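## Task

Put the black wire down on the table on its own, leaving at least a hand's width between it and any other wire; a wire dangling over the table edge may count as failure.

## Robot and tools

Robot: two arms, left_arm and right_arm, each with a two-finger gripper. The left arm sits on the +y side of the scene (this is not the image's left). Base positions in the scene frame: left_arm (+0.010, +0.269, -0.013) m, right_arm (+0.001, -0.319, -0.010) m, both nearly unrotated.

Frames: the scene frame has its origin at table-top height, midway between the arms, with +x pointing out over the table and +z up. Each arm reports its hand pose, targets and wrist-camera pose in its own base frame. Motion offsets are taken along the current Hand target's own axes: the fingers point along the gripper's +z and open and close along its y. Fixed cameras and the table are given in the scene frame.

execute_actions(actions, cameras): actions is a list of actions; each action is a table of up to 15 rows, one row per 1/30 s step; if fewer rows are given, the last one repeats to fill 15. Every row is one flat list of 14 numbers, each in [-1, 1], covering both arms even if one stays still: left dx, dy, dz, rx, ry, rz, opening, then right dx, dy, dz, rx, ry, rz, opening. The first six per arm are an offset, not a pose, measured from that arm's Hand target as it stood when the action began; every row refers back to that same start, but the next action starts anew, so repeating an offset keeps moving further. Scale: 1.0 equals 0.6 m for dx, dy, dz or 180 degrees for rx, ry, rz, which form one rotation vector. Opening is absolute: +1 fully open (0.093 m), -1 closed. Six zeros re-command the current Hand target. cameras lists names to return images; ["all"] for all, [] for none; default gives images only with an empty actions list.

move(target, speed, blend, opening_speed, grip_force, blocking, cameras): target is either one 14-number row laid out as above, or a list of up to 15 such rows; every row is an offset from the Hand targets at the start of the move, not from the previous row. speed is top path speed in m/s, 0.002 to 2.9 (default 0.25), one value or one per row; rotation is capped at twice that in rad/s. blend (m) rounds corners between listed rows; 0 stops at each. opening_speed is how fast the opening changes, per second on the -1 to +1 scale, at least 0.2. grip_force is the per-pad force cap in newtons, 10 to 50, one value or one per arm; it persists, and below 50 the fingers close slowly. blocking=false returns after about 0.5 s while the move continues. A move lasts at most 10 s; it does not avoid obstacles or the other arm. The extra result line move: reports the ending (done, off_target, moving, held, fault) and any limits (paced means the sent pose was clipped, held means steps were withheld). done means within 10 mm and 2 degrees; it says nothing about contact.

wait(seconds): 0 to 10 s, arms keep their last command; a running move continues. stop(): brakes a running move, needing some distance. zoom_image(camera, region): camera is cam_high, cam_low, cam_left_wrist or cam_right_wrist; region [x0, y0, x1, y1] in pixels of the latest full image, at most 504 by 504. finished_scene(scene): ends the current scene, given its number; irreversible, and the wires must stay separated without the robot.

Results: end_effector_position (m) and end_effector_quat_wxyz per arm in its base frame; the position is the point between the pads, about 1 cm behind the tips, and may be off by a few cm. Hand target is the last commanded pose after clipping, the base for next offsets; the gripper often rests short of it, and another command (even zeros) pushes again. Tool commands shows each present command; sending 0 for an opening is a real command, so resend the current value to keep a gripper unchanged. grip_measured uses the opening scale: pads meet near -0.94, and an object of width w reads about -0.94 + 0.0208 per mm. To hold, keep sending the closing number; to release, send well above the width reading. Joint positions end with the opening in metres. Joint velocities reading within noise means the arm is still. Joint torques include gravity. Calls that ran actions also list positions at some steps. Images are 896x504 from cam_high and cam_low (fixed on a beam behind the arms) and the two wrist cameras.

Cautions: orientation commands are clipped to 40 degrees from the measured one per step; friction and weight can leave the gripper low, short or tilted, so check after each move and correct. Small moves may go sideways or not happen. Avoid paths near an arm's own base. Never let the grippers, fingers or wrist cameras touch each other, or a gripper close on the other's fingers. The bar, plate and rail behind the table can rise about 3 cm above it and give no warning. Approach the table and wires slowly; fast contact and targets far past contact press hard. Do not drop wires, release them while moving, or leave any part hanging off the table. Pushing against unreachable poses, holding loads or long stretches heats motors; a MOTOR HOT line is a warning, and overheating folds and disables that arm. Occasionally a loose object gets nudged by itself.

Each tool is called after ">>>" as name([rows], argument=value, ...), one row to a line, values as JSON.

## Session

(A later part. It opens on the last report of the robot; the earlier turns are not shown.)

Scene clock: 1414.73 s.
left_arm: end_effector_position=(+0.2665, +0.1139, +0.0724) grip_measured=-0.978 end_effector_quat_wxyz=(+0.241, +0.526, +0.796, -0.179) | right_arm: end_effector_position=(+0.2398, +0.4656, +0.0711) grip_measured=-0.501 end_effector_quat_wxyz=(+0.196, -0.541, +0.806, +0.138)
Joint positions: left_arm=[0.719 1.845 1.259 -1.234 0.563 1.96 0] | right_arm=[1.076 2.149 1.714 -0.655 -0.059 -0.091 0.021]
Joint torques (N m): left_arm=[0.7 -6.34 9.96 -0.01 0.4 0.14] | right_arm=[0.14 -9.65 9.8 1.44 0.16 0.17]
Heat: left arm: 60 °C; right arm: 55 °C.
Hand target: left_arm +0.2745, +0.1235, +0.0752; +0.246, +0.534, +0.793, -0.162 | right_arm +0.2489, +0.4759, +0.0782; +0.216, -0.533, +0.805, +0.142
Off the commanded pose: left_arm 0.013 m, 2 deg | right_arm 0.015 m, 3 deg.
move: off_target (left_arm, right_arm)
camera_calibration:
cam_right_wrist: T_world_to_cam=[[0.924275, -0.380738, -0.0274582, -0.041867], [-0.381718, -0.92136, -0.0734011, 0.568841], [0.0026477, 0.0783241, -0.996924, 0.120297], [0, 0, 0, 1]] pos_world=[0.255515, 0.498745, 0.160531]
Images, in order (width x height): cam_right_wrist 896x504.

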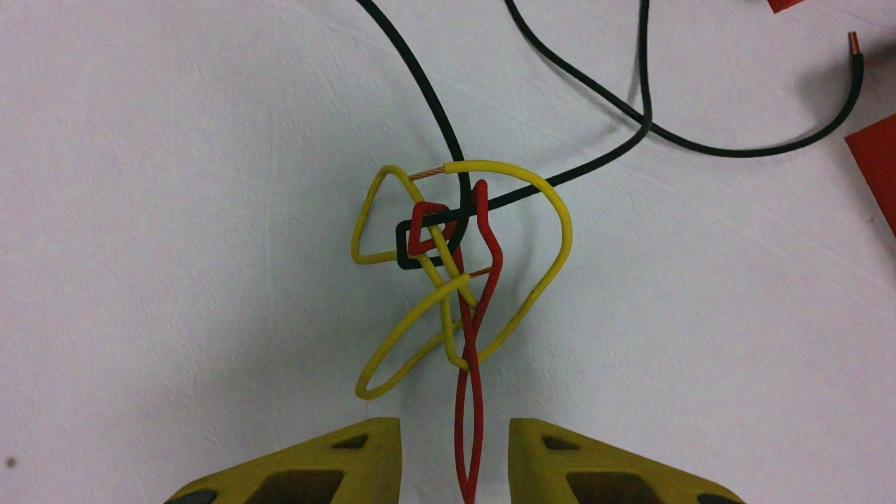

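>>> move(target=[0,0,0,0,0,0,-1,-0.0313,-0.0415,0.0572,0,0,0,-0.5], speed=0.15, cameras=["cam_right_wrist"])

Scene clock: 1456.83 s.
left_arm: end_effector_position=(+0.2666, +0.1139, +0.0723) grip_measured=-0.978 end_effector_quat_wxyz=(+0.241, +0.526, +0.796, -0.179) | right_arm: end_effector_position=(+0.2792, +0.4927, +0.0550) grip_measured=-0.501 end_effector_quat_wxyz=(+0.212, -0.534, +0.807, +0.137)
Joint positions: left_arm=[0.719 1.845 1.259 -1.233 0.563 1.96 0] | right_arm=[1.038 2.318 1.917 -0.661 -0.059 -0.115 0.021]
Joint torques (N m): left_arm=[0.72 -6.53 9.74 -0.02 0.39 0.17] | right_arm=[-0.54 -10.63 9.63 1.17 -0.06 -0.02]
Heat: left arm: 60 °C; right arm: 53 °C.
Hand target: left_arm +0.2744, +0.1235, +0.0751; +0.245, +0.534, +0.793, -0.162 | right_arm +0.2851, +0.4969, +0.0579; +0.216, -0.533, +0.805, +0.142
Off the commanded pose: left_arm 0.013 m, 2 deg | right_arm 0.008 m, 1 deg.
move: off_target (left_arm)
camera_calibration:
cam_right_wrist: T_world_to_cam=[[0.918147, -0.396037, -0.0126641, -0.059981], [-0.395227, -0.913047, -0.100701, 0.608884], [0.0283186, 0.0974639, -0.994836, 0.0851952], [0, 0, 0, 1]] pos_world=[0.293306, 0.523882, 0.145311]
Images, in order (width x height): cam_right_wrist 896x504.

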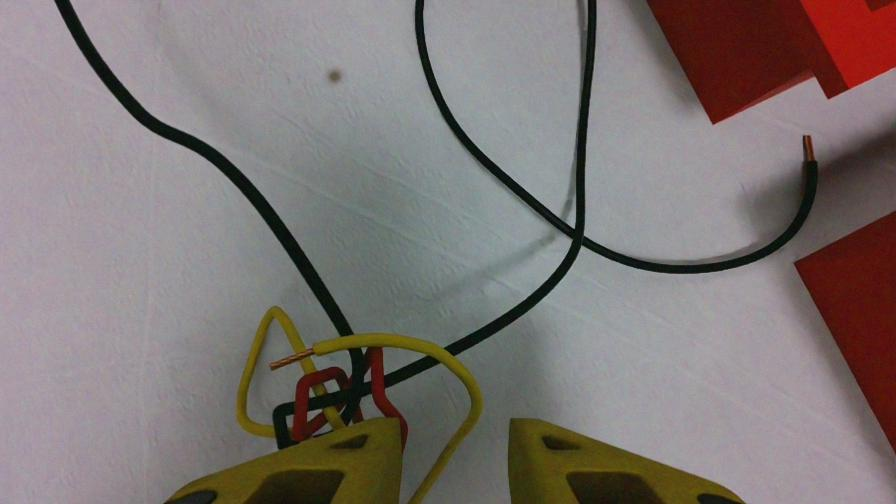

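>>> zoom_image(camera="cam_right_wrist", region=[230, 300, 420, 460])

Scaled by 2.653 from the camera's 896x504 image, which has a finer 1280x720 frame.

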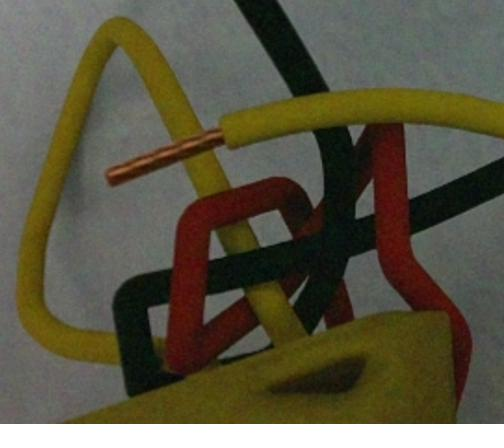

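>>> move(target=[0,0,0,0,0,0,-1,0.0207,-0.0112,0.062,0,0,0,-0.6], speed=0.1, cameras=["cam_right_wrist"])

Scene clock: 1480.17 s.
left_arm: end_effector_position=(+0.2666, +0.1141, +0.0722) grip_measured=-0.978 end_effector_quat_wxyz=(+0.241, +0.526, +0.796, -0.179) | right_arm: end_effector_position=(+0.2876, +0.4987, +0.0246) grip_measured=-0.599 end_effector_quat_wxyz=(+0.213, -0.535, +0.807, +0.136)
Joint positions: left_arm=[0.719 1.845 1.259 -1.232 0.562 1.96 0] | right_arm=[1.03 2.388 1.917 -0.592 -0.06 -0.125 0.016]
Joint torques (N m): left_arm=[0.77 -6.38 9.69 -0.09 0.4 0.14] | right_arm=[-0.88 -10.8 7.53 1.4 -0.16 -0.01]
Heat: left arm: 60 °C; right arm: 57 °C.
Hand target: left_arm +0.2744, +0.1235, +0.0751; +0.245, +0.534, +0.793, -0.162 | right_arm +0.2944, +0.5015, +0.0194; +0.216, -0.533, +0.805, +0.142
Off the commanded pose: left_arm 0.013 m, 2 deg | right_arm 0.009 m, 1 deg.
move: off_target (left_arm)
camera_calibration:
cam_right_wrist: T_world_to_cam=[[0.918674, -0.39491, -0.00914975, -0.0664993], [-0.393798, -0.913777, -0.0996744, 0.614526], [0.0310016, 0.0951715, -0.994978, 0.0545423], [0, 0, 0, 1]] pos_world=[0.301399, 0.530088, 0.114913]
Images, in order (width x height): cam_right_wrist 896x504.

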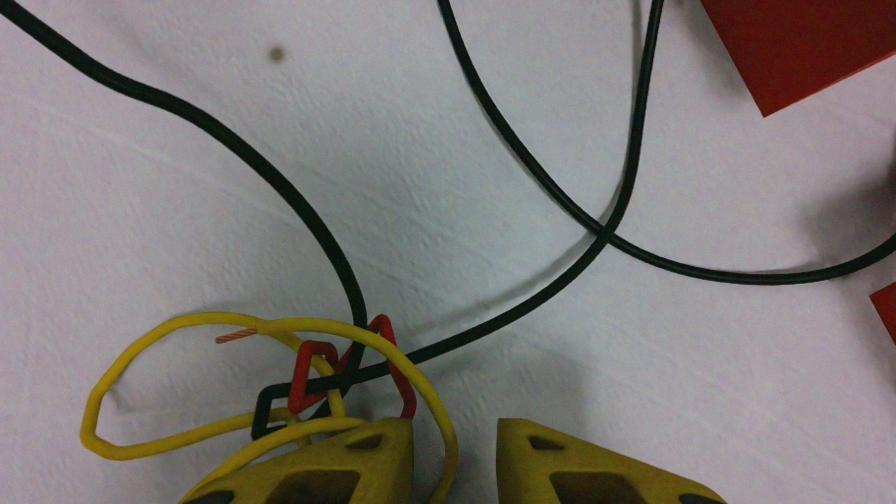

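>>> move(target=[0,0,0,0,0,0,-1,0,0,0,0,0,0,-1], opening_speed=0.5, cameras=["cam_right_wrist"])

Scene clock: 1484.20 s.
left_arm: end_effector_position=(+0.2666, +0.1141, +0.0722) grip_measured=-0.978 end_effector_quat_wxyz=(+0.241, +0.526, +0.796, -0.179) | right_arm: end_effector_position=(+0.2872, +0.4992, +0.0248) grip_measured=-0.984 end_effector_quat_wxyz=(+0.212, -0.535, +0.806, +0.138)
Joint positions: left_arm=[0.719 1.845 1.259 -1.232 0.562 1.96 0] | right_arm=[1.03 2.388 1.917 -0.591 -0.064 -0.125 0]
Joint torques (N m): left_arm=[0.7 -6.46 9.88 -0.05 0.43 0.17] | right_arm=[-0.91 -10.58 7.65 1.46 -0.11 0]
Heat: left arm: 61 °C; right arm: 57 °C.
Hand target: left_arm +0.2744, +0.1235, +0.0752; +0.246, +0.534, +0.793, -0.162 | right_arm +0.2944, +0.5014, +0.0194; +0.216, -0.533, +0.805, +0.142
Off the commanded pose: left_arm 0.013 m, 2 deg | right_arm 0.009 m, 1 deg.
move: off_target (left_arm)
camera_calibration:
cam_right_wrist: T_world_to_cam=[[0.919424, -0.393091, -0.0118102, -0.0669877], [-0.392199, -0.914297, -0.101199, 0.614672], [0.0289824, 0.097677, -0.994796, 0.0539809], [0, 0, 0, 1]] pos_world=[0.301099, 0.530388, 0.115113]
Images, in order (width x height): cam_right_wrist 896x504.

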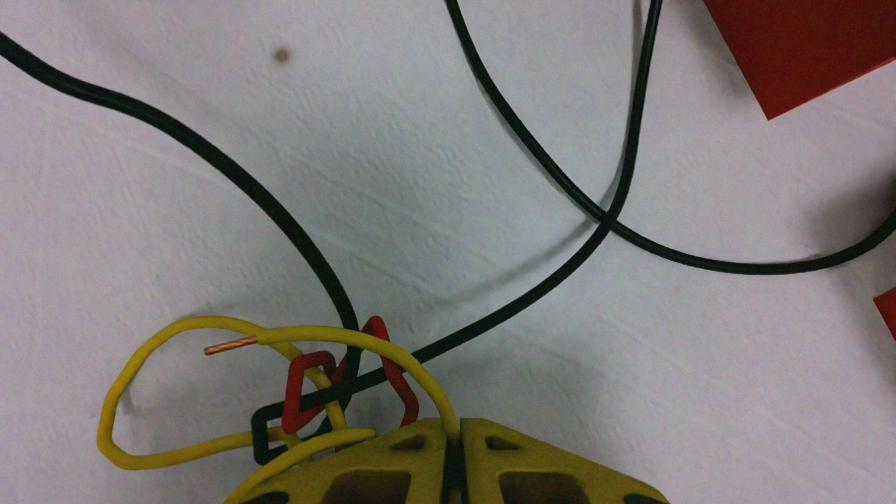

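>>> move(target=[0,0,0,0,0,0,-1,0.019,-0.0195,-0.059,0,0,0,-1], speed=0.06, cameras=["cam_right_wrist"])

Scene clock: 1488.83 s.
left_arm: end_effector_position=(+0.2666, +0.1141, +0.0722) grip_measured=-0.978 end_effector_quat_wxyz=(+0.241, +0.526, +0.796, -0.179) | right_arm: end_effector_position=(+0.2899, +0.4815, +0.0212) grip_measured=-0.984 end_effector_quat_wxyz=(+0.209, -0.537, +0.805, +0.141)
Joint positions: left_arm=[0.719 1.845 1.259 -1.232 0.562 1.96 0] | right_arm=[1.003 2.337 1.812 -0.543 -0.088 -0.152 0]
Joint torques (N m): left_arm=[0.83 -6.39 9.81 -0.06 0.42 0.13] | right_arm=[-1.51 -16.94 5.41 0.89 -0.01 0]
Heat: left arm: 61 °C; right arm: 58 °C.
Hand target: left_arm +0.2744, +0.1234, +0.0752; +0.246, +0.534, +0.793, -0.162 | right_arm +0.2943, +0.4716, +0.0444; +0.216, -0.533, +0.805, +0.142
Off the commanded pose: left_arm 0.013 m, 2 deg | right_arm 0.026 m, 1 deg.
move: off_target (left_arm, right_arm)
camera_calibration:
cam_right_wrist: T_world_to_cam=[[0.922095, -0.386425, -0.0203874, -0.08024], [-0.38645, -0.916885, -0.0998948, 0.598728], [0.019909, 0.0999913, -0.994789, 0.0536062], [0, 0, 0, 1]] pos_world=[0.3043, 0.512598, 0.111501]
Images, in order (width x height): cam_right_wrist 896x504.

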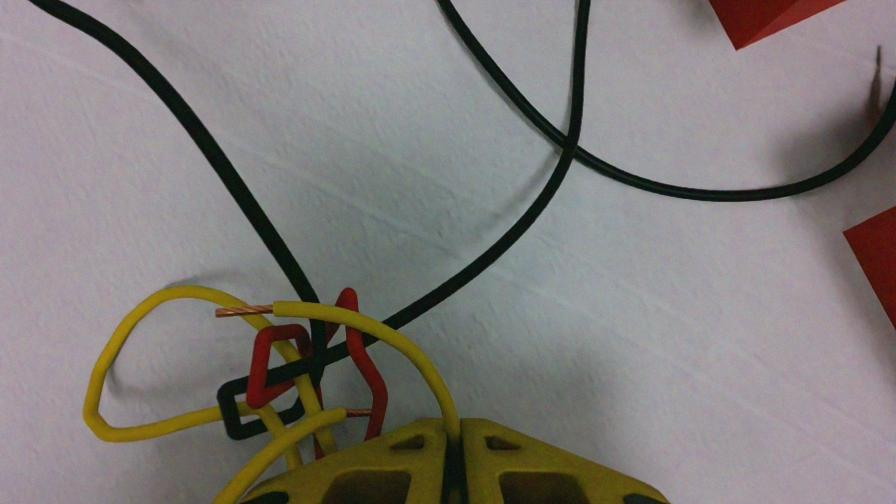

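>>> move(target=[0,0,0,0,0,0,-1,0.0498,-0.0326,-0.067,0,0,0,-1], speed=0.06, cameras=["cam_right_wrist"])

Scene clock: 1494.20 s.
left_arm: end_effector_position=(+0.2660, +0.1136, +0.0724) grip_measured=-0.978 end_effector_quat_wxyz=(+0.240, +0.526, +0.796, -0.180) | right_arm: end_effector_position=(+0.2866, +0.4297, +0.0415) grip_measured=-0.984 end_effector_quat_wxyz=(+0.198, -0.539, +0.806, +0.141)
Joint positions: left_arm=[0.719 1.845 1.259 -1.236 0.562 1.96 0] | right_arm=[0.942 2.155 1.6 -0.539 -0.125 -0.206 0]
Joint torques (N m): left_arm=[0.66 -6.46 9.85 -0.05 0.41 0.12] | right_arm=[-1.77 -15.77 5.44 1.09 0.02 -0.1]
Heat: left arm: 61 °C; right arm: 63 °C.
Hand target: left_arm +0.2745, +0.1235, +0.0752; +0.246, +0.534, +0.793, -0.162 | right_arm +0.2943, +0.4216, +0.0643; +0.216, -0.533, +0.805, +0.142
Off the commanded pose: left_arm 0.013 m, 2 deg | right_arm 0.025 m, 2 deg.
move: off_target (left_arm, right_arm)
camera_calibration:
cam_right_wrist: T_world_to_cam=[[0.923527, -0.382247, -0.03139, -0.0986591], [-0.383528, -0.919973, -0.0809641, 0.551696], [0.00207033, 0.0868115, -0.996223, 0.0899137], [0, 0, 0, 1]] pos_world=[0.302519, 0.462028, 0.131145]
Images, in order (width x height): cam_right_wrist 896x504.

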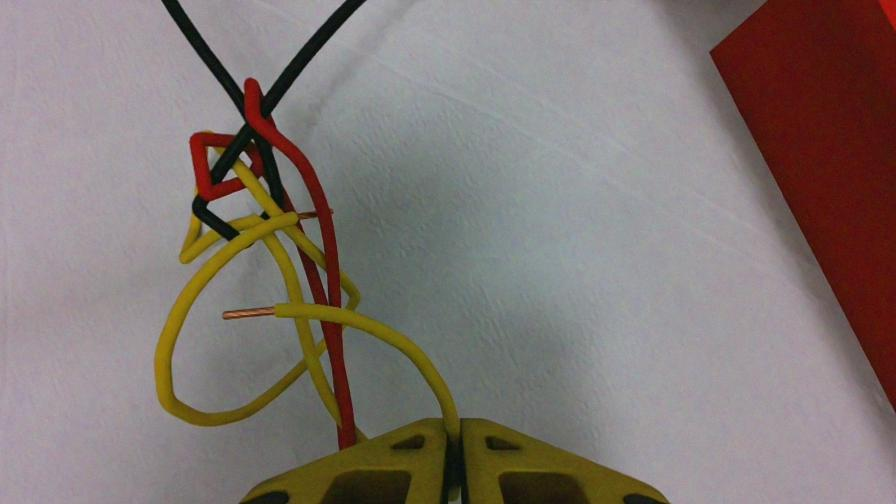

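>>> move(target=[0,0,0,0,0,0,-1,0.0598,-0.0326,-0.05,0,0,0,-1], speed=0.06, cameras=["cam_right_wrist"])

Scene clock: 1498.13 s.
left_arm: end_effector_position=(+0.2634, +0.1104, +0.0739) grip_measured=-0.978 end_effector_quat_wxyz=(+0.240, +0.522, +0.796, -0.190) | right_arm: end_effector_position=(+0.2895, +0.3850, +0.0555) grip_measured=-0.984 end_effector_quat_wxyz=(+0.208, -0.539, +0.802, +0.150)
Joint positions: left_arm=[0.719 1.845 1.259 -1.256 0.567 1.96 0] | right_arm=[0.866 2.003 1.414 -0.49 -0.171 -0.274 0]
Joint torques (N m): left_arm=[0.69 -6.56 9.92 0.16 0.39 0.13] | right_arm=[-1.81 -14.11 5.29 0.87 0.11 0.01]
Heat: left arm: 61 °C; right arm: 63 °C.
Hand target: left_arm +0.2744, +0.1235, +0.0751; +0.245, +0.534, +0.793, -0.162 | right_arm +0.2942, +0.3716, +0.0723; +0.216, -0.533, +0.805, +0.142
Off the commanded pose: left_arm 0.017 m, 4 deg | right_arm 0.022 m, 2 deg.
move: off_target (left_arm, right_arm)
camera_calibration:
cam_right_wrist: T_world_to_cam=[[0.92577, -0.376537, -0.034206, -0.120598], [-0.377981, -0.919558, -0.107442, 0.512499], [0.00900136, 0.112395, -0.993623, 0.0957753], [0, 0, 0, 1]] pos_world=[0.304499, 0.415098, 0.146103]
Images, in order (width x height): cam_right_wrist 896x504.

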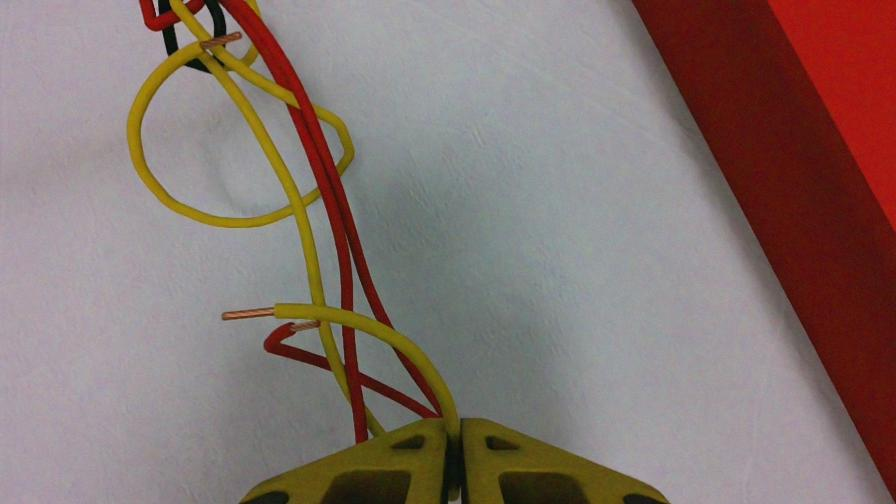

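>>> move(target=[0,0,0,0,0,0,-1,0.0598,-0.0326,-0.05,0,0,0,-1], speed=0.06, cameras=["cam_right_wrist", "cam_left_wrist"])

Scene clock: 1502.37 s.
left_arm: end_effector_position=(+0.2621, +0.1032, +0.0771) grip_measured=-0.978 end_effector_quat_wxyz=(+0.244, +0.519, +0.793, -0.205) | right_arm: end_effector_position=(+0.2892, +0.3456, +0.0742) grip_measured=-0.984 end_effector_quat_wxyz=(+0.221, -0.543, +0.792, +0.170)
Joint positions: left_arm=[0.712 1.845 1.259 -1.282 0.585 1.96 0] | right_arm=[0.782 1.859 1.272 -0.47 -0.248 -0.355 0]
Joint torques (N m): left_arm=[1.32 -6.64 9.84 0.32 0.18 0.12] | right_arm=[-2.37 -12.18 5.24 0.61 0.41 -0.09]
Heat: left arm: 61 °C; right arm: 63 °C.
Hand target: left_arm +0.2744, +0.1235, +0.0752; +0.245, +0.534, +0.793, -0.162 | right_arm +0.2942, +0.3215, +0.0804; +0.216, -0.533, +0.805, +0.142
Off the commanded pose: left_arm 0.024 m, 5 deg | right_arm 0.025 m, 4 deg.
move: off_target (left_arm, right_arm)
camera_calibration:
cam_left_wrist: T_world_to_cam=[[-0.929244, -0.361565, 0.0760002, 0.273994], [-0.369433, 0.906546, -0.20419, 0.0573369], [0.00493025, -0.21782, -0.975977, 0.186289], [0, 0, 0, 1]] pos_world=[0.274871, 0.0876655, 0.172698]
cam_right_wrist: T_world_to_cam=[[0.934048, -0.353966, -0.047575, -0.143699], [-0.356993, -0.921389, -0.153617, 0.476197], [0.0105401, 0.16047, -0.986984, 0.101194], [0, 0, 0, 1]] pos_world=[0.303154, 0.37166, 0.166193]
Images, in order (width x height): cam_left_wrist 896x504, cam_right_wrist 896x504.

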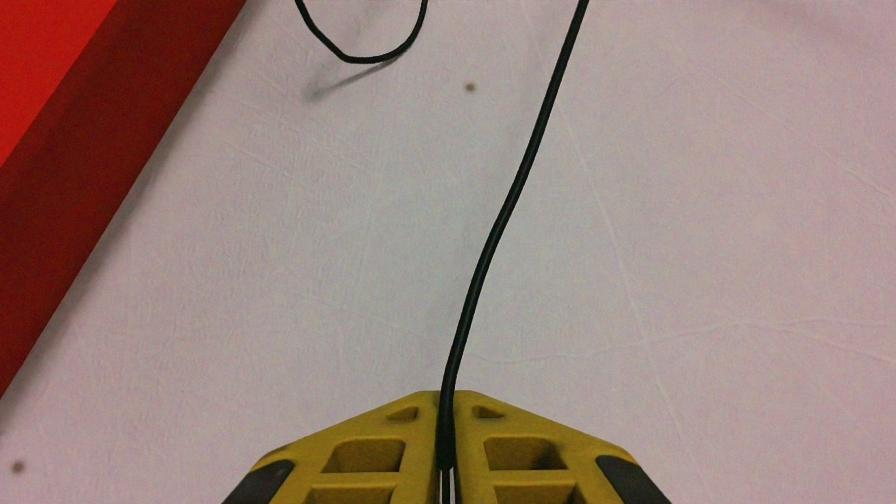

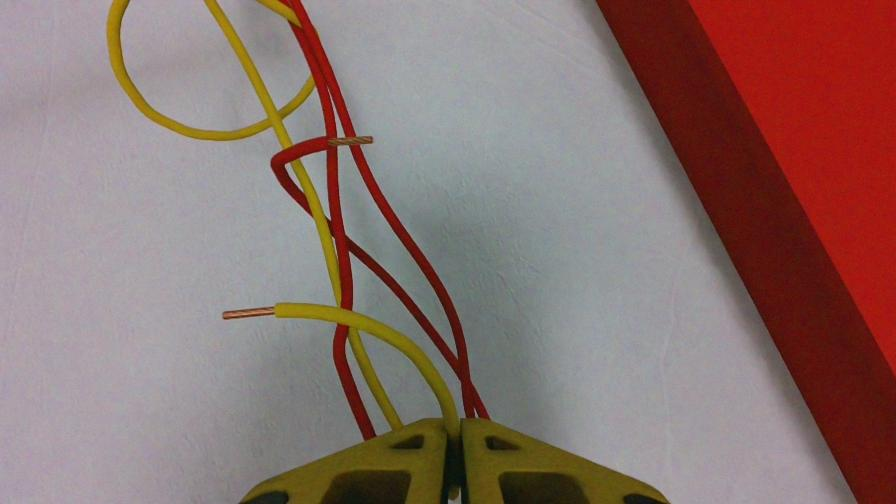

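>>> move([
  [0,0,0,0,0,0,-1,-0.03,0.0195,0.085,0,0,0,-1],
  [0,0,0,0,0,0,-1,-0.03,0.0195,0.085,0,0,0,-0.6],
], speed=0.1, opening_speed=0.8, cameras=["cam_right_wrist"])

Scene clock: 1510.37 s.
left_arm: end_effector_position=(+0.2665, +0.1138, +0.0724) grip_measured=-0.978 end_effector_quat_wxyz=(+0.241, +0.526, +0.796, -0.179) | right_arm: end_effector_position=(+0.2906, +0.3574, +0.0407) grip_measured=-0.601 end_effector_quat_wxyz=(+0.203, -0.537, +0.806, +0.144)
Joint positions: left_arm=[0.719 1.845 1.259 -1.234 0.563 1.96 0] | right_arm=[0.822 1.962 1.299 -0.436 -0.181 -0.311 0.016]
Joint torques (N m): left_arm=[0.59 -6.45 9.89 -0.07 0.39 0.1] | right_arm=[0.01 -7.99 9.02 1.25 0.05 0.14]
Heat: left arm: 61 °C; right arm: 63 °C.
Hand target: left_arm +0.2744, +0.1235, +0.0751; +0.245, +0.534, +0.793, -0.162 | right_arm +0.2996, +0.3639, +0.0453; +0.216, -0.533, +0.805, +0.142
Off the commanded pose: left_arm 0.013 m, 2 deg | right_arm 0.012 m, 2 deg.
move: off_target (left_arm, right_arm); target 2's new opening was sent with right_arm's hand 0.013 m and 2 deg from that target
camera_calibration:
cam_right_wrist: T_world_to_cam=[[0.922738, -0.384161, -0.0312199, -0.129021], [-0.385368, -0.918135, -0.0922994, 0.487006], [0.00679376, 0.0971994, -0.995242, 0.0901781], [0, 0, 0, 1]] pos_world=[0.306117, 0.388807, 0.130671]
Images, in order (width x height): cam_right_wrist 896x504.

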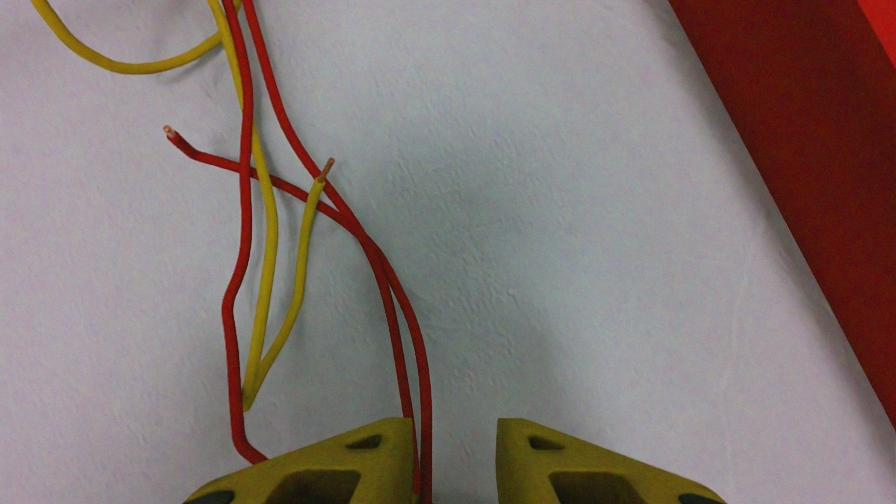

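>>> move([
  [0,0,0,0,0,0,-1,-0.029,0,-0.05,0,0,0,-0.6],
  [0,0,0,0,0,0,-1,-0.148,0.0917,-0.0773,0,0,0,-0.6],
], speed=0.2, blend=[0.02,0], cameras=["cam_right_wrist"])

>>> zoom_image(camera="cam_right_wrist", region=[260, 60, 480, 260])

Scene clock: 1524.70 s.
left_arm: end_effector_position=(+0.2665, +0.1139, +0.0724) grip_measured=-0.978 end_effector_quat_wxyz=(+0.241, +0.526, +0.796, -0.179) | right_arm: end_effector_position=(+0.2620, +0.4311, +0.1247) grip_measured=-0.601 end_effector_quat_wxyz=(+0.207, -0.540, +0.803, +0.145)
Joint positions: left_arm=[0.719 1.845 1.259 -1.234 0.563 1.96 0] | right_arm=[0.99 2.027 1.731 -0.773 -0.103 -0.167 0.016]
Joint torques (N m): left_arm=[0.79 -6.24 9.84 -0.05 0.4 0.12] | right_arm=[-0.29 -8.69 10.14 1.17 0.21 0.16]
Heat: left arm: 61 °C; right arm: 60 °C.
Hand target: left_arm +0.2744, +0.1235, +0.0752; +0.246, +0.534, +0.793, -0.162 | right_arm +0.2698, +0.4349, +0.1298; +0.216, -0.533, +0.805, +0.142
Off the commanded pose: left_arm 0.013 m, 2 deg | right_arm 0.010 m, 1 deg.
move: off_target (left_arm); blend cut to 0.0172 m at target 1
camera_calibration:
cam_right_wrist: T_world_to_cam=[[0.925251, -0.37847, -0.0258943, -0.0755489], [-0.379089, -0.919887, -0.100497, 0.551587], [0.0142153, 0.102801, -0.9946, 0.162397], [0, 0, 0, 1]] pos_world=[0.276694, 0.46211, 0.214996]
Images, in order (width x height): cam_right_wrist 896x504.

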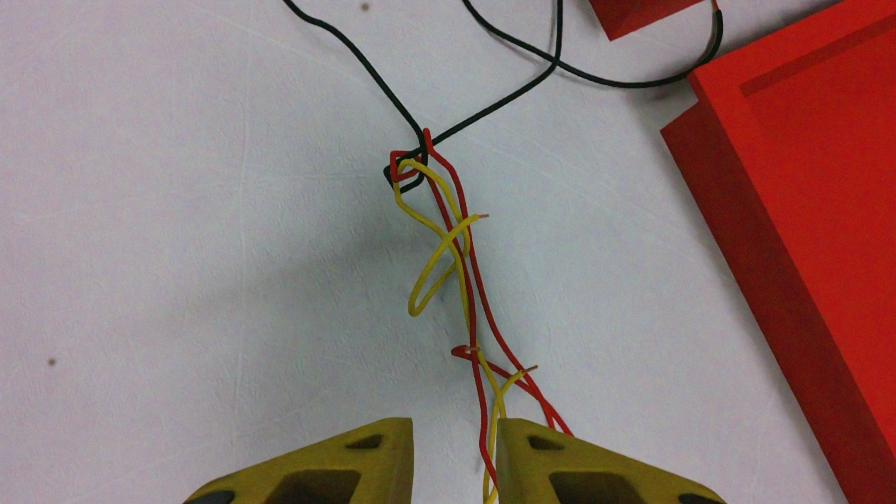

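Scaled by 2.291 from the camera's 896x504 image, which has a finer 1280x720 frame.

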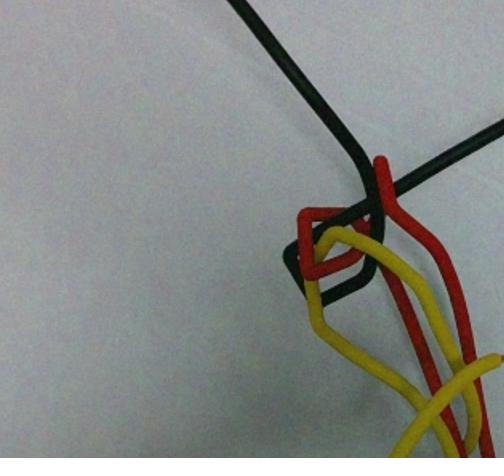

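>>> zoom_image(camera="cam_right_wrist", region=[370, 120, 490, 240])

Scaled by 4.200 from the camera's 896x504 image, which has a finer 1280x720 frame.

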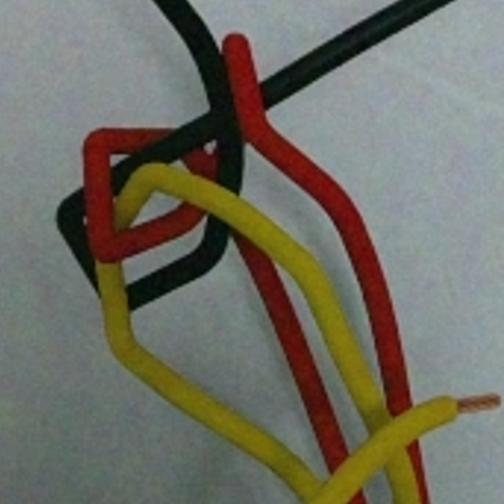

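>>> move(target=[0,0,0,0,0,0,-1,-0.0407,0.0372,0.1228,0,0,0,-0.6], speed=0.2, cameras=["cam_right_wrist"])

>>> zoom_image(camera="cam_right_wrist", region=[380, 200, 500, 320])

Scene clock: 1563.00 s.
left_arm: end_effector_position=(+0.2665, +0.1139, +0.0724) grip_measured=-0.978 end_effector_quat_wxyz=(+0.241, +0.526, +0.796, -0.179) | right_arm: end_effector_position=(+0.2622, +0.4888, +0.0708) grip_measured=-0.601 end_effector_quat_wxyz=(+0.197, -0.541, +0.806, +0.139)
Joint positions: left_arm=[0.719 1.845 1.259 -1.234 0.563 1.96 0] | right_arm=[1.057 2.279 1.925 -0.734 -0.07 -0.109 0.016]
Joint torques (N m): left_arm=[0.64 -6.39 9.94 0.01 0.41 0.1] | right_arm=[-0.06 -10.66 9.69 1.41 0.19 0.11]
Heat: left arm: 61 °C; right arm: 57 °C.
Hand target: left_arm +0.2744, +0.1234, +0.0752; +0.246, +0.534, +0.793, -0.162 | right_arm +0.2720, +0.4969, +0.0781; +0.216, -0.533, +0.805, +0.142
Off the commanded pose: left_arm 0.013 m, 2 deg | right_arm 0.015 m, 2 deg.
move: off_target (left_arm, right_arm)
camera_calibration:
cam_right_wrist: T_world_to_cam=[[0.92496, -0.379006, -0.0283565, -0.0547694], [-0.380055, -0.921823, -0.0761639, 0.598781], [0.00272692, 0.0812256, -0.996692, 0.11657], [0, 0, 0, 1]] pos_world=[0.277912, 0.521744, 0.160237]
Images, in order (width x height): cam_right_wrist 896x504.

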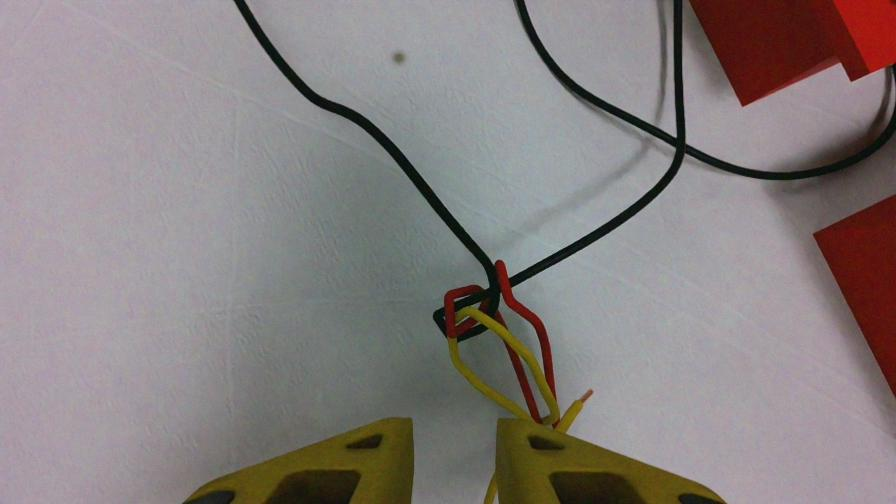

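Scaled by 4.200 from the camera's 896x504 image, which has a finer 1280x720 frame.

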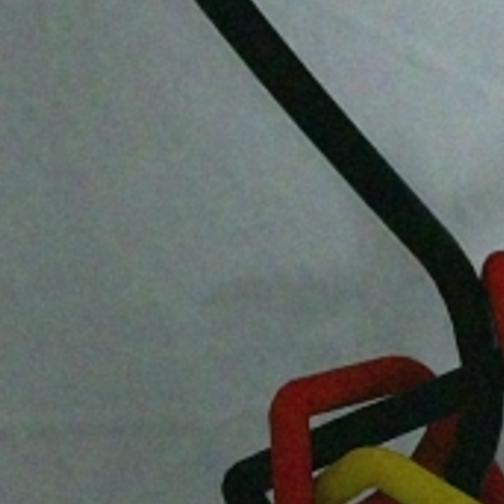

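>>> zoom_image(camera="cam_right_wrist", region=[425, 250, 575, 400])

>>> zoom_image(camera="cam_right_wrist", region=[430, 255, 520, 345])

Scaled by 3.360 from the camera's 896x504 image, which has a finer 1280x720 frame.

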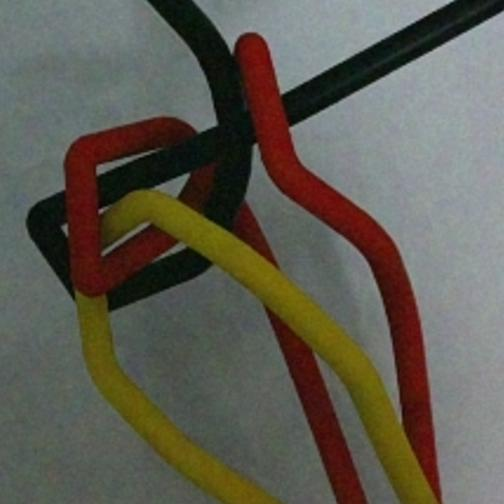

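Scaled by 5.600 from the camera's 896x504 image, which has a finer 1280x720 frame.

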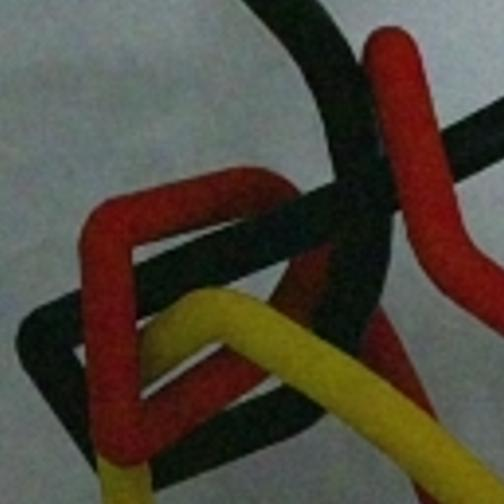

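>>> move([
  [0.004,-0.019,0.088,0,0,0,-1,0,0,0,0,0,0,-0.6],
  [0.004,-0.019,0.088,0,0,0,-0.6,0,0,0,0,0,0,-0.6],
], speed=0.1, opening_speed=0.6, cameras=["cam_left_wrist", "cam_right_wrist"])

Scene clock: 1590.67 s.
left_arm: end_effector_position=(+0.2751, +0.0975, +0.0327) grip_measured=-0.603 end_effector_quat_wxyz=(+0.242, +0.539, +0.792, -0.155) | right_arm: end_effector_position=(+0.2623, +0.4888, +0.0708) grip_measured=-0.601 end_effector_quat_wxyz=(+0.197, -0.541, +0.806, +0.139)
Joint positions: left_arm=[0.654 1.845 1.103 -0.991 0.563 1.896 0.016] | right_arm=[1.057 2.279 1.925 -0.734 -0.069 -0.108 0.016]
Joint torques (N m): left_arm=[-0.12 -6.86 5.07 0.16 0.54 -0.15] | right_arm=[-0.28 -10.67 9.58 1.4 0.12 0.13]
Heat: left arm: 61 °C; right arm: 60 °C.
Hand target: left_arm +0.2745, +0.0936, +0.0301; +0.246, +0.534, +0.793, -0.162 | right_arm +0.2720, +0.4969, +0.0782; +0.216, -0.533, +0.805, +0.142
Off the commanded pose: left_arm 0.005 m, 1 deg | right_arm 0.015 m, 2 deg.
move: off_target (right_arm)
camera_calibration:
cam_left_wrist: T_world_to_cam=[[-0.934983, -0.35457, -0.00927109, 0.290903], [-0.349712, 0.925908, -0.142815, 0.048969], [0.059222, -0.130287, -0.989706, 0.118676], [0, 0, 0, 1]] pos_world=[0.282086, 0.0732666, 0.127145]
cam_right_wrist: T_world_to_cam=[[0.92477, -0.379483, -0.0281665, -0.0546291], [-0.380516, -0.921635, -0.0761349, 0.598752], [0.0029327, 0.081125, -0.9967, 0.116575], [0, 0, 0, 1]] pos_world=[0.278012, 0.521643, 0.160237]
Images, in order (width x height): cam_left_wrist 896x504, cam_right_wrist 896x504.

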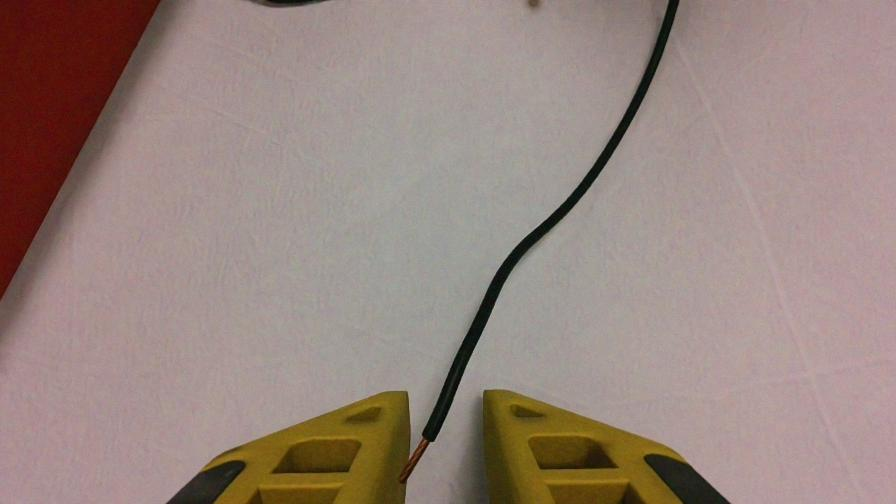

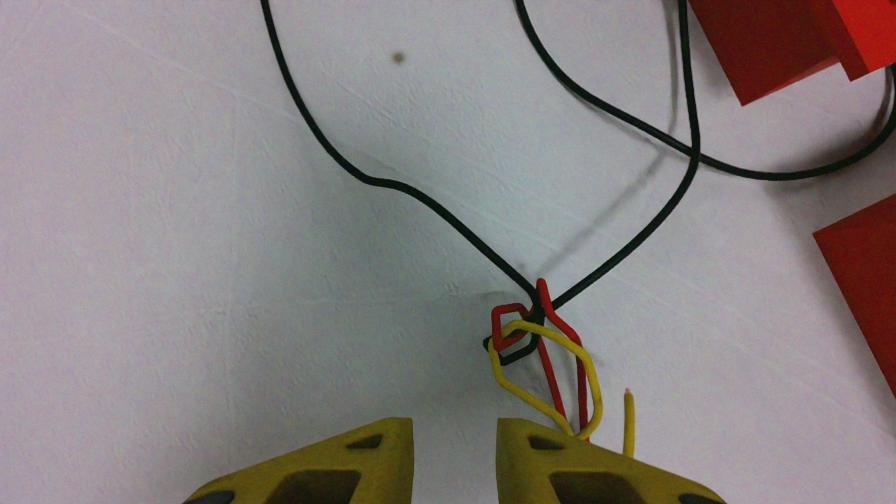

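>>> zoom_image(camera="cam_right_wrist", region=[470, 260, 620, 410])

>>> zoom_image(camera="cam_right_wrist", region=[480, 270, 570, 370])

Scaled by 3.360 from the camera's 896x504 image, which has a finer 1280x720 frame.

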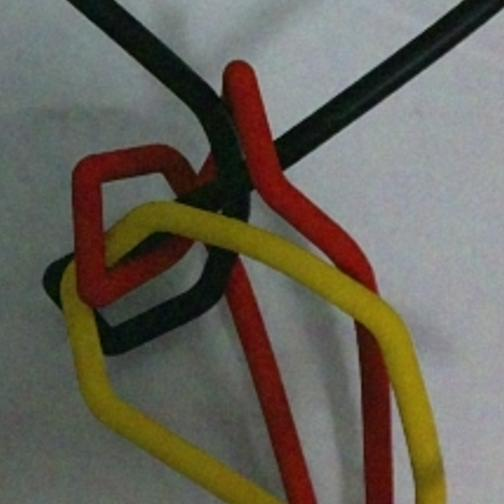

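Scaled by 5.040 from the camera's 896x504 image, which has a finer 1280x720 frame.

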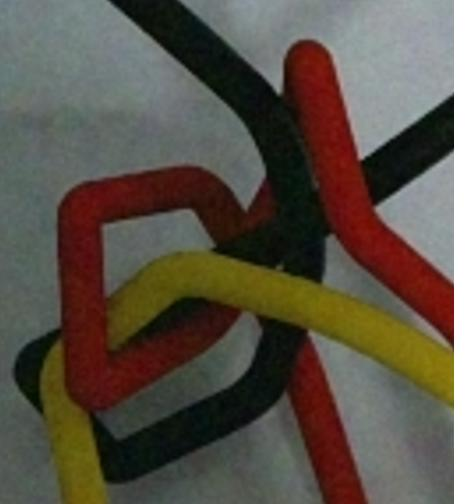

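>>> move([
  [0,0,-0.1,0,0,0,-0.6,0.0033,-0.0503,-0.0018,0,0,0,-0.4],
  [0,0,-0.1,0,0,0,-0.6,0.053,-0.0503,0.0842,0,0,0,-0.4],
], speed=[0.15,0.08], blend=[0.005,0], cameras=["cam_left_wrist", "cam_right_wrist"])

Scene clock: 1615.90 s.
left_arm: end_effector_position=(+0.2573, +0.1195, +0.0691) grip_measured=-0.603 end_effector_quat_wxyz=(+0.241, +0.522, +0.798, -0.181) | right_arm: end_effector_position=(+0.2961, +0.4819, +0.0281) grip_measured=-0.401 end_effector_quat_wxyz=(+0.217, -0.533, +0.806, +0.138)
Joint positions: left_arm=[0.753 1.845 1.243 -1.239 0.556 1.989 0.016] | right_arm=[0.997 2.335 1.833 -0.554 -0.077 -0.15 0.026]
Joint torques (N m): left_arm=[0.25 -9.35 9.05 -0.32 0.35 0.2] | right_arm=[-0.39 -10.3 6.06 1.5 -0.09 -0.04]
Heat: left arm: 58 °C; right arm: 61 °C.
Hand target: left_arm +0.2615, +0.1247, +0.0797; +0.245, +0.534, +0.793, -0.162 | right_arm +0.2989, +0.4830, +0.0184; +0.216, -0.533, +0.805, +0.142
Off the commanded pose: left_arm 0.013 m, 3 deg | right_arm 0.010 m, 0 deg.
move: off_target (left_arm)
camera_calibration:
cam_left_wrist: T_world_to_cam=[[-0.926575, -0.373658, 0.0428855, 0.279014], [-0.375292, 0.911006, -0.170949, 0.0379775], [0.0248075, -0.174492, -0.984346, 0.172294], [0, 0, 0, 1]] pos_world=[0.268506, 0.0997221, 0.164124]
cam_right_wrist: T_world_to_cam=[[0.917472, -0.397671, -0.010111, -0.0791869], [-0.396324, -0.911586, -0.109263, 0.602781], [0.0342336, 0.104253, -0.993961, 0.0539988], [0, 0, 0, 1]] pos_world=[0.3097, 0.512367, 0.118734]
Images, in order (width x height): cam_left_wrist 896x504, cam_right_wrist 896x504.

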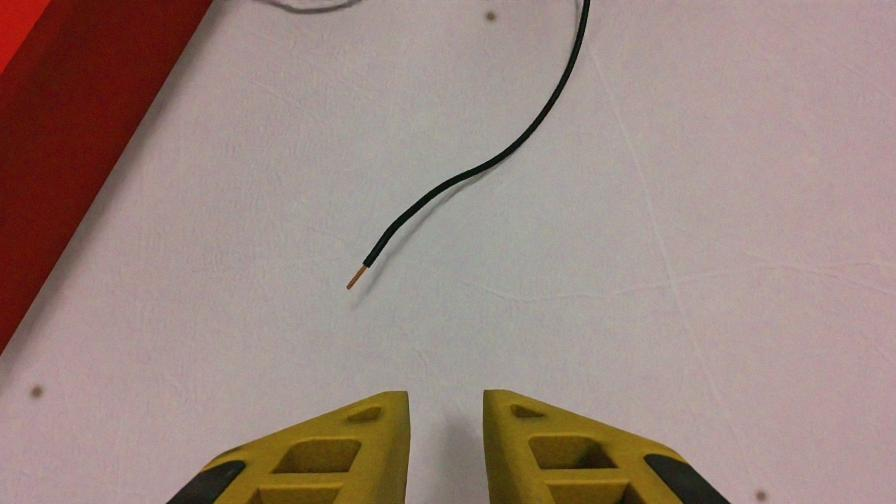

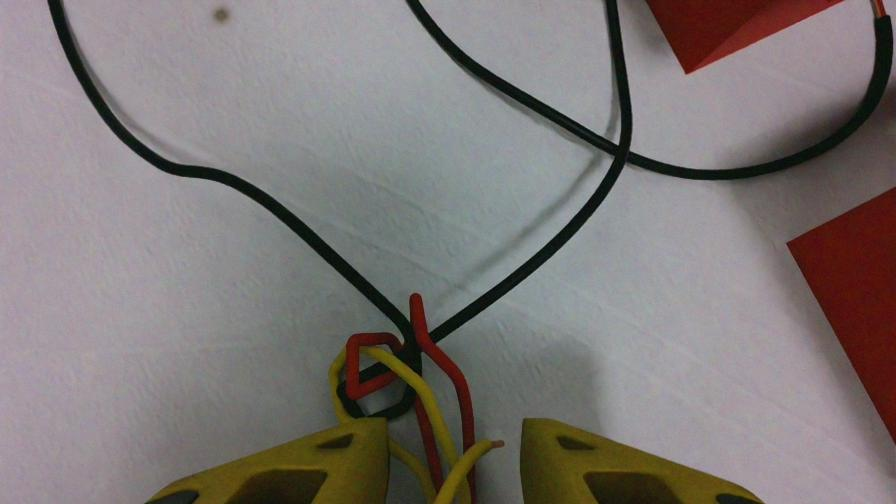

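>>> move([
  [0,0,0,0,0,0,-0.6,0.0067,0,0.0115,0,0,0,-0.4],
  [0,0,0,0,0,0,-0.6,0.0067,0,0.0115,0,0,0,-1],
], speed=0.05, opening_speed=0.5, cameras=["cam_right_wrist"])

Scene clock: 1623.10 s.
left_arm: end_effector_position=(+0.2573, +0.1195, +0.0691) grip_measured=-0.603 end_effector_quat_wxyz=(+0.241, +0.522, +0.798, -0.181) | right_arm: end_effector_position=(+0.2968, +0.4850, +0.0247) grip_measured=-0.982 end_effector_quat_wxyz=(+0.223, -0.533, +0.804, +0.144)
Joint positions: left_arm=[0.753 1.845 1.243 -1.239 0.556 1.989 0.016] | right_arm=[0.997 2.34 1.818 -0.518 -0.084 -0.151 0]
Joint torques (N m): left_arm=[0.43 -9.28 9.03 -0.26 0.38 0.19] | right_arm=[-0.18 -9.89 5.91 1.4 -0.04 0.04]
Heat: left arm: 58 °C; right arm: 60 °C.
Hand target: left_arm +0.2615, +0.1247, +0.0797; +0.245, +0.534, +0.793, -0.162 | right_arm +0.2989, +0.4830, +0.0105; +0.216, -0.533, +0.805, +0.142
Off the commanded pose: left_arm 0.013 m, 3 deg | right_arm 0.014 m, 1 deg.
move: off_target (left_arm, right_arm); target 2's new opening was sent with right_arm's hand 0.014 m and 1 deg from that target
camera_calibration:
cam_right_wrist: T_world_to_cam=[[0.919078, -0.393875, -0.0125525, -0.0809243], [-0.39221, -0.911172, -0.126239, 0.604462], [0.0382848, 0.120947, -0.99192, 0.0409096], [0, 0, 0, 1]] pos_world=[0.309886, 0.513947, 0.11587]
Images, in order (width x height): cam_right_wrist 896x504.

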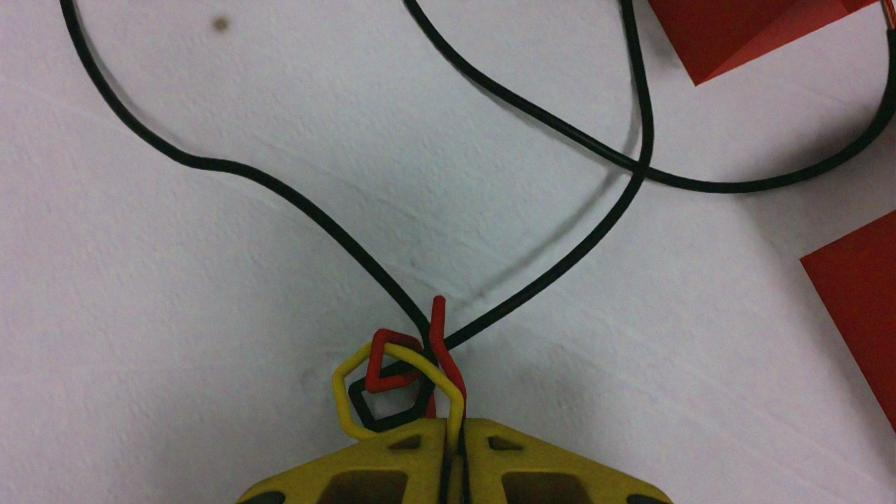

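>>> wait(seconds=0.1, cameras=["cam_high", "cam_low"])

>>> zoom_image(camera="cam_high", region=[260, 250, 420, 350])

Scene clock: 1632.87 s.
left_arm: end_effector_position=(+0.2573, +0.1195, +0.0691) grip_measured=-0.603 end_effector_quat_wxyz=(+0.241, +0.522, +0.798, -0.181) | right_arm: end_effector_position=(+0.2968, +0.4850, +0.0247) grip_measured=-0.982 end_effector_quat_wxyz=(+0.223, -0.533, +0.804, +0.144)
Joint positions: left_arm=[0.753 1.845 1.243 -1.239 0.556 1.989 0.016] | right_arm=[0.997 2.34 1.818 -0.518 -0.084 -0.151 0]
Joint torques (N m): left_arm=[0.58 -9.21 9.09 -0.32 0.39 0.17] | right_arm=[-0.32 -9.95 6.23 1.49 -0.11 0.01]
Heat: left arm: 59 °C; right arm: 59 °C.
Hand target: left_arm +0.2615, +0.1247, +0.0797; +0.245, +0.534, +0.793, -0.162 | right_arm +0.2989, +0.4830, +0.0105; +0.216, -0.533, +0.805, +0.142
Tool commands: left_gripper/opening=-0.6 right_gripper/opening=-1.0
Off the commanded pose: left_arm 0.013 m, 3 deg | right_arm 0.014 m, 1 deg.
wait: 0.10 s; at rest from the start
Images, in order (width x height): cam_high 896x504, cam_low 896x504.

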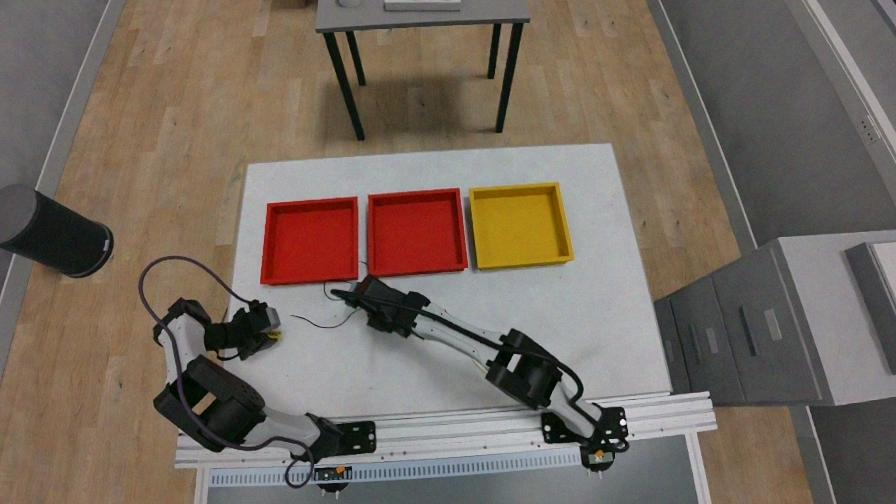

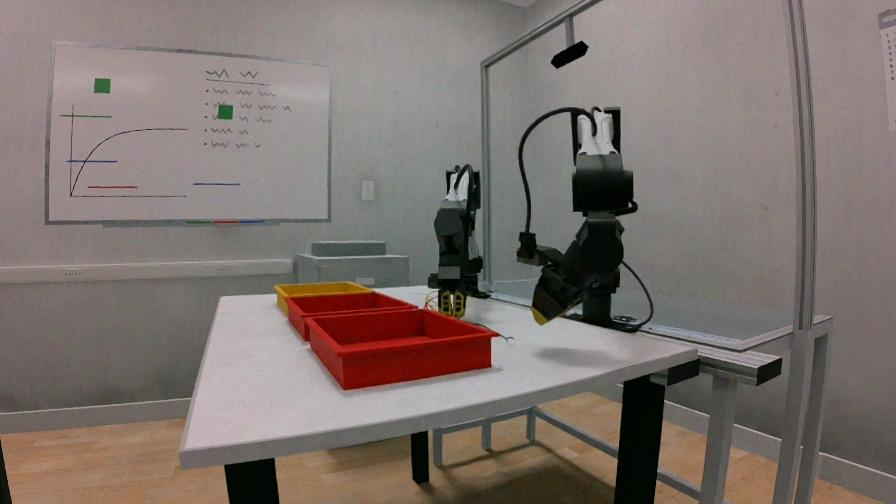

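Scaled by 3.150 from the camera's 896x504 image, which has a finer 1280x720 frame.

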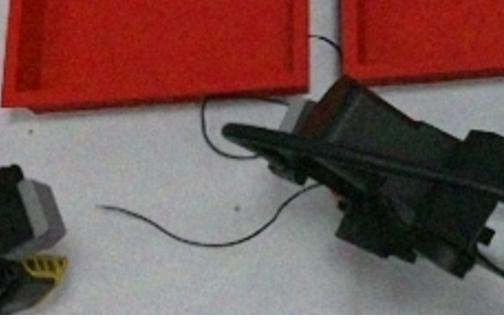

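>>> move([
  [0,0,0,0,0,0,-0.6,-0.0167,0,-0.0288,0,0,0,-0.3],
  [0,0,0,0,0,0,-0.6,-0.0162,-0.0197,-0.239,0,0,0,-0.3],
], speed=[0.08,0.2], blend=[0.01,0], opening_speed=1.0, cameras=["cam_right_wrist"])

Scene clock: 1683.57 s.
left_arm: end_effector_position=(+0.2573, +0.1195, +0.0691) grip_measured=-0.603 end_effector_quat_wxyz=(+0.241, +0.522, +0.798, -0.181) | right_arm: end_effector_position=(+0.2830, +0.4225, +0.1184) grip_measured=-0.301 end_effector_quat_wxyz=(+0.200, -0.535, +0.810, +0.131)
Joint positions: left_arm=[0.753 1.845 1.243 -1.239 0.556 1.989 0.016] | right_arm=[0.948 2.069 1.782 -0.811 -0.1 -0.196 0.031]
Joint torques (N m): left_arm=[0.28 -9.14 9.03 -0.29 0.4 0.22] | right_arm=[-0.55 -13.87 7.12 1.19 -0.15 -0.05]
Heat: left arm: 60 °C; right arm: 58 °C.
Hand target: left_arm +0.2615, +0.1247, +0.0797; +0.245, +0.534, +0.793, -0.162 | right_arm +0.2849, +0.4202, +0.1397; +0.216, -0.533, +0.805, +0.142
Off the commanded pose: left_arm 0.013 m, 3 deg | right_arm 0.021 m, 2 deg.
move: off_target (left_arm, right_arm); blend cut to 0 m at target 1
camera_calibration:
cam_right_wrist: T_world_to_cam=[[0.918019, -0.396242, -0.0152549, -0.0900457], [-0.396266, -0.915296, -0.0721615, 0.550511], [0.0146307, 0.0722906, -0.997276, 0.169852], [0, 0, 0, 1]] pos_world=[0.298327, 0.455922, 0.207742]
Images, in order (width x height): cam_right_wrist 896x504.

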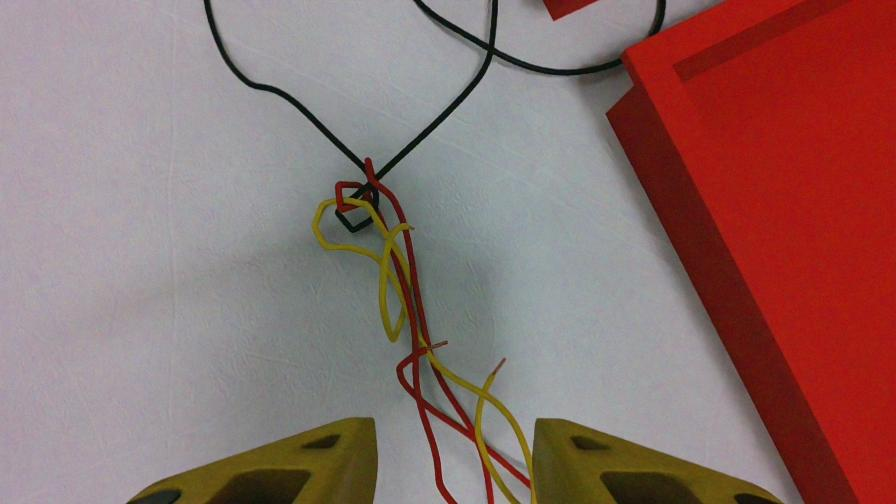

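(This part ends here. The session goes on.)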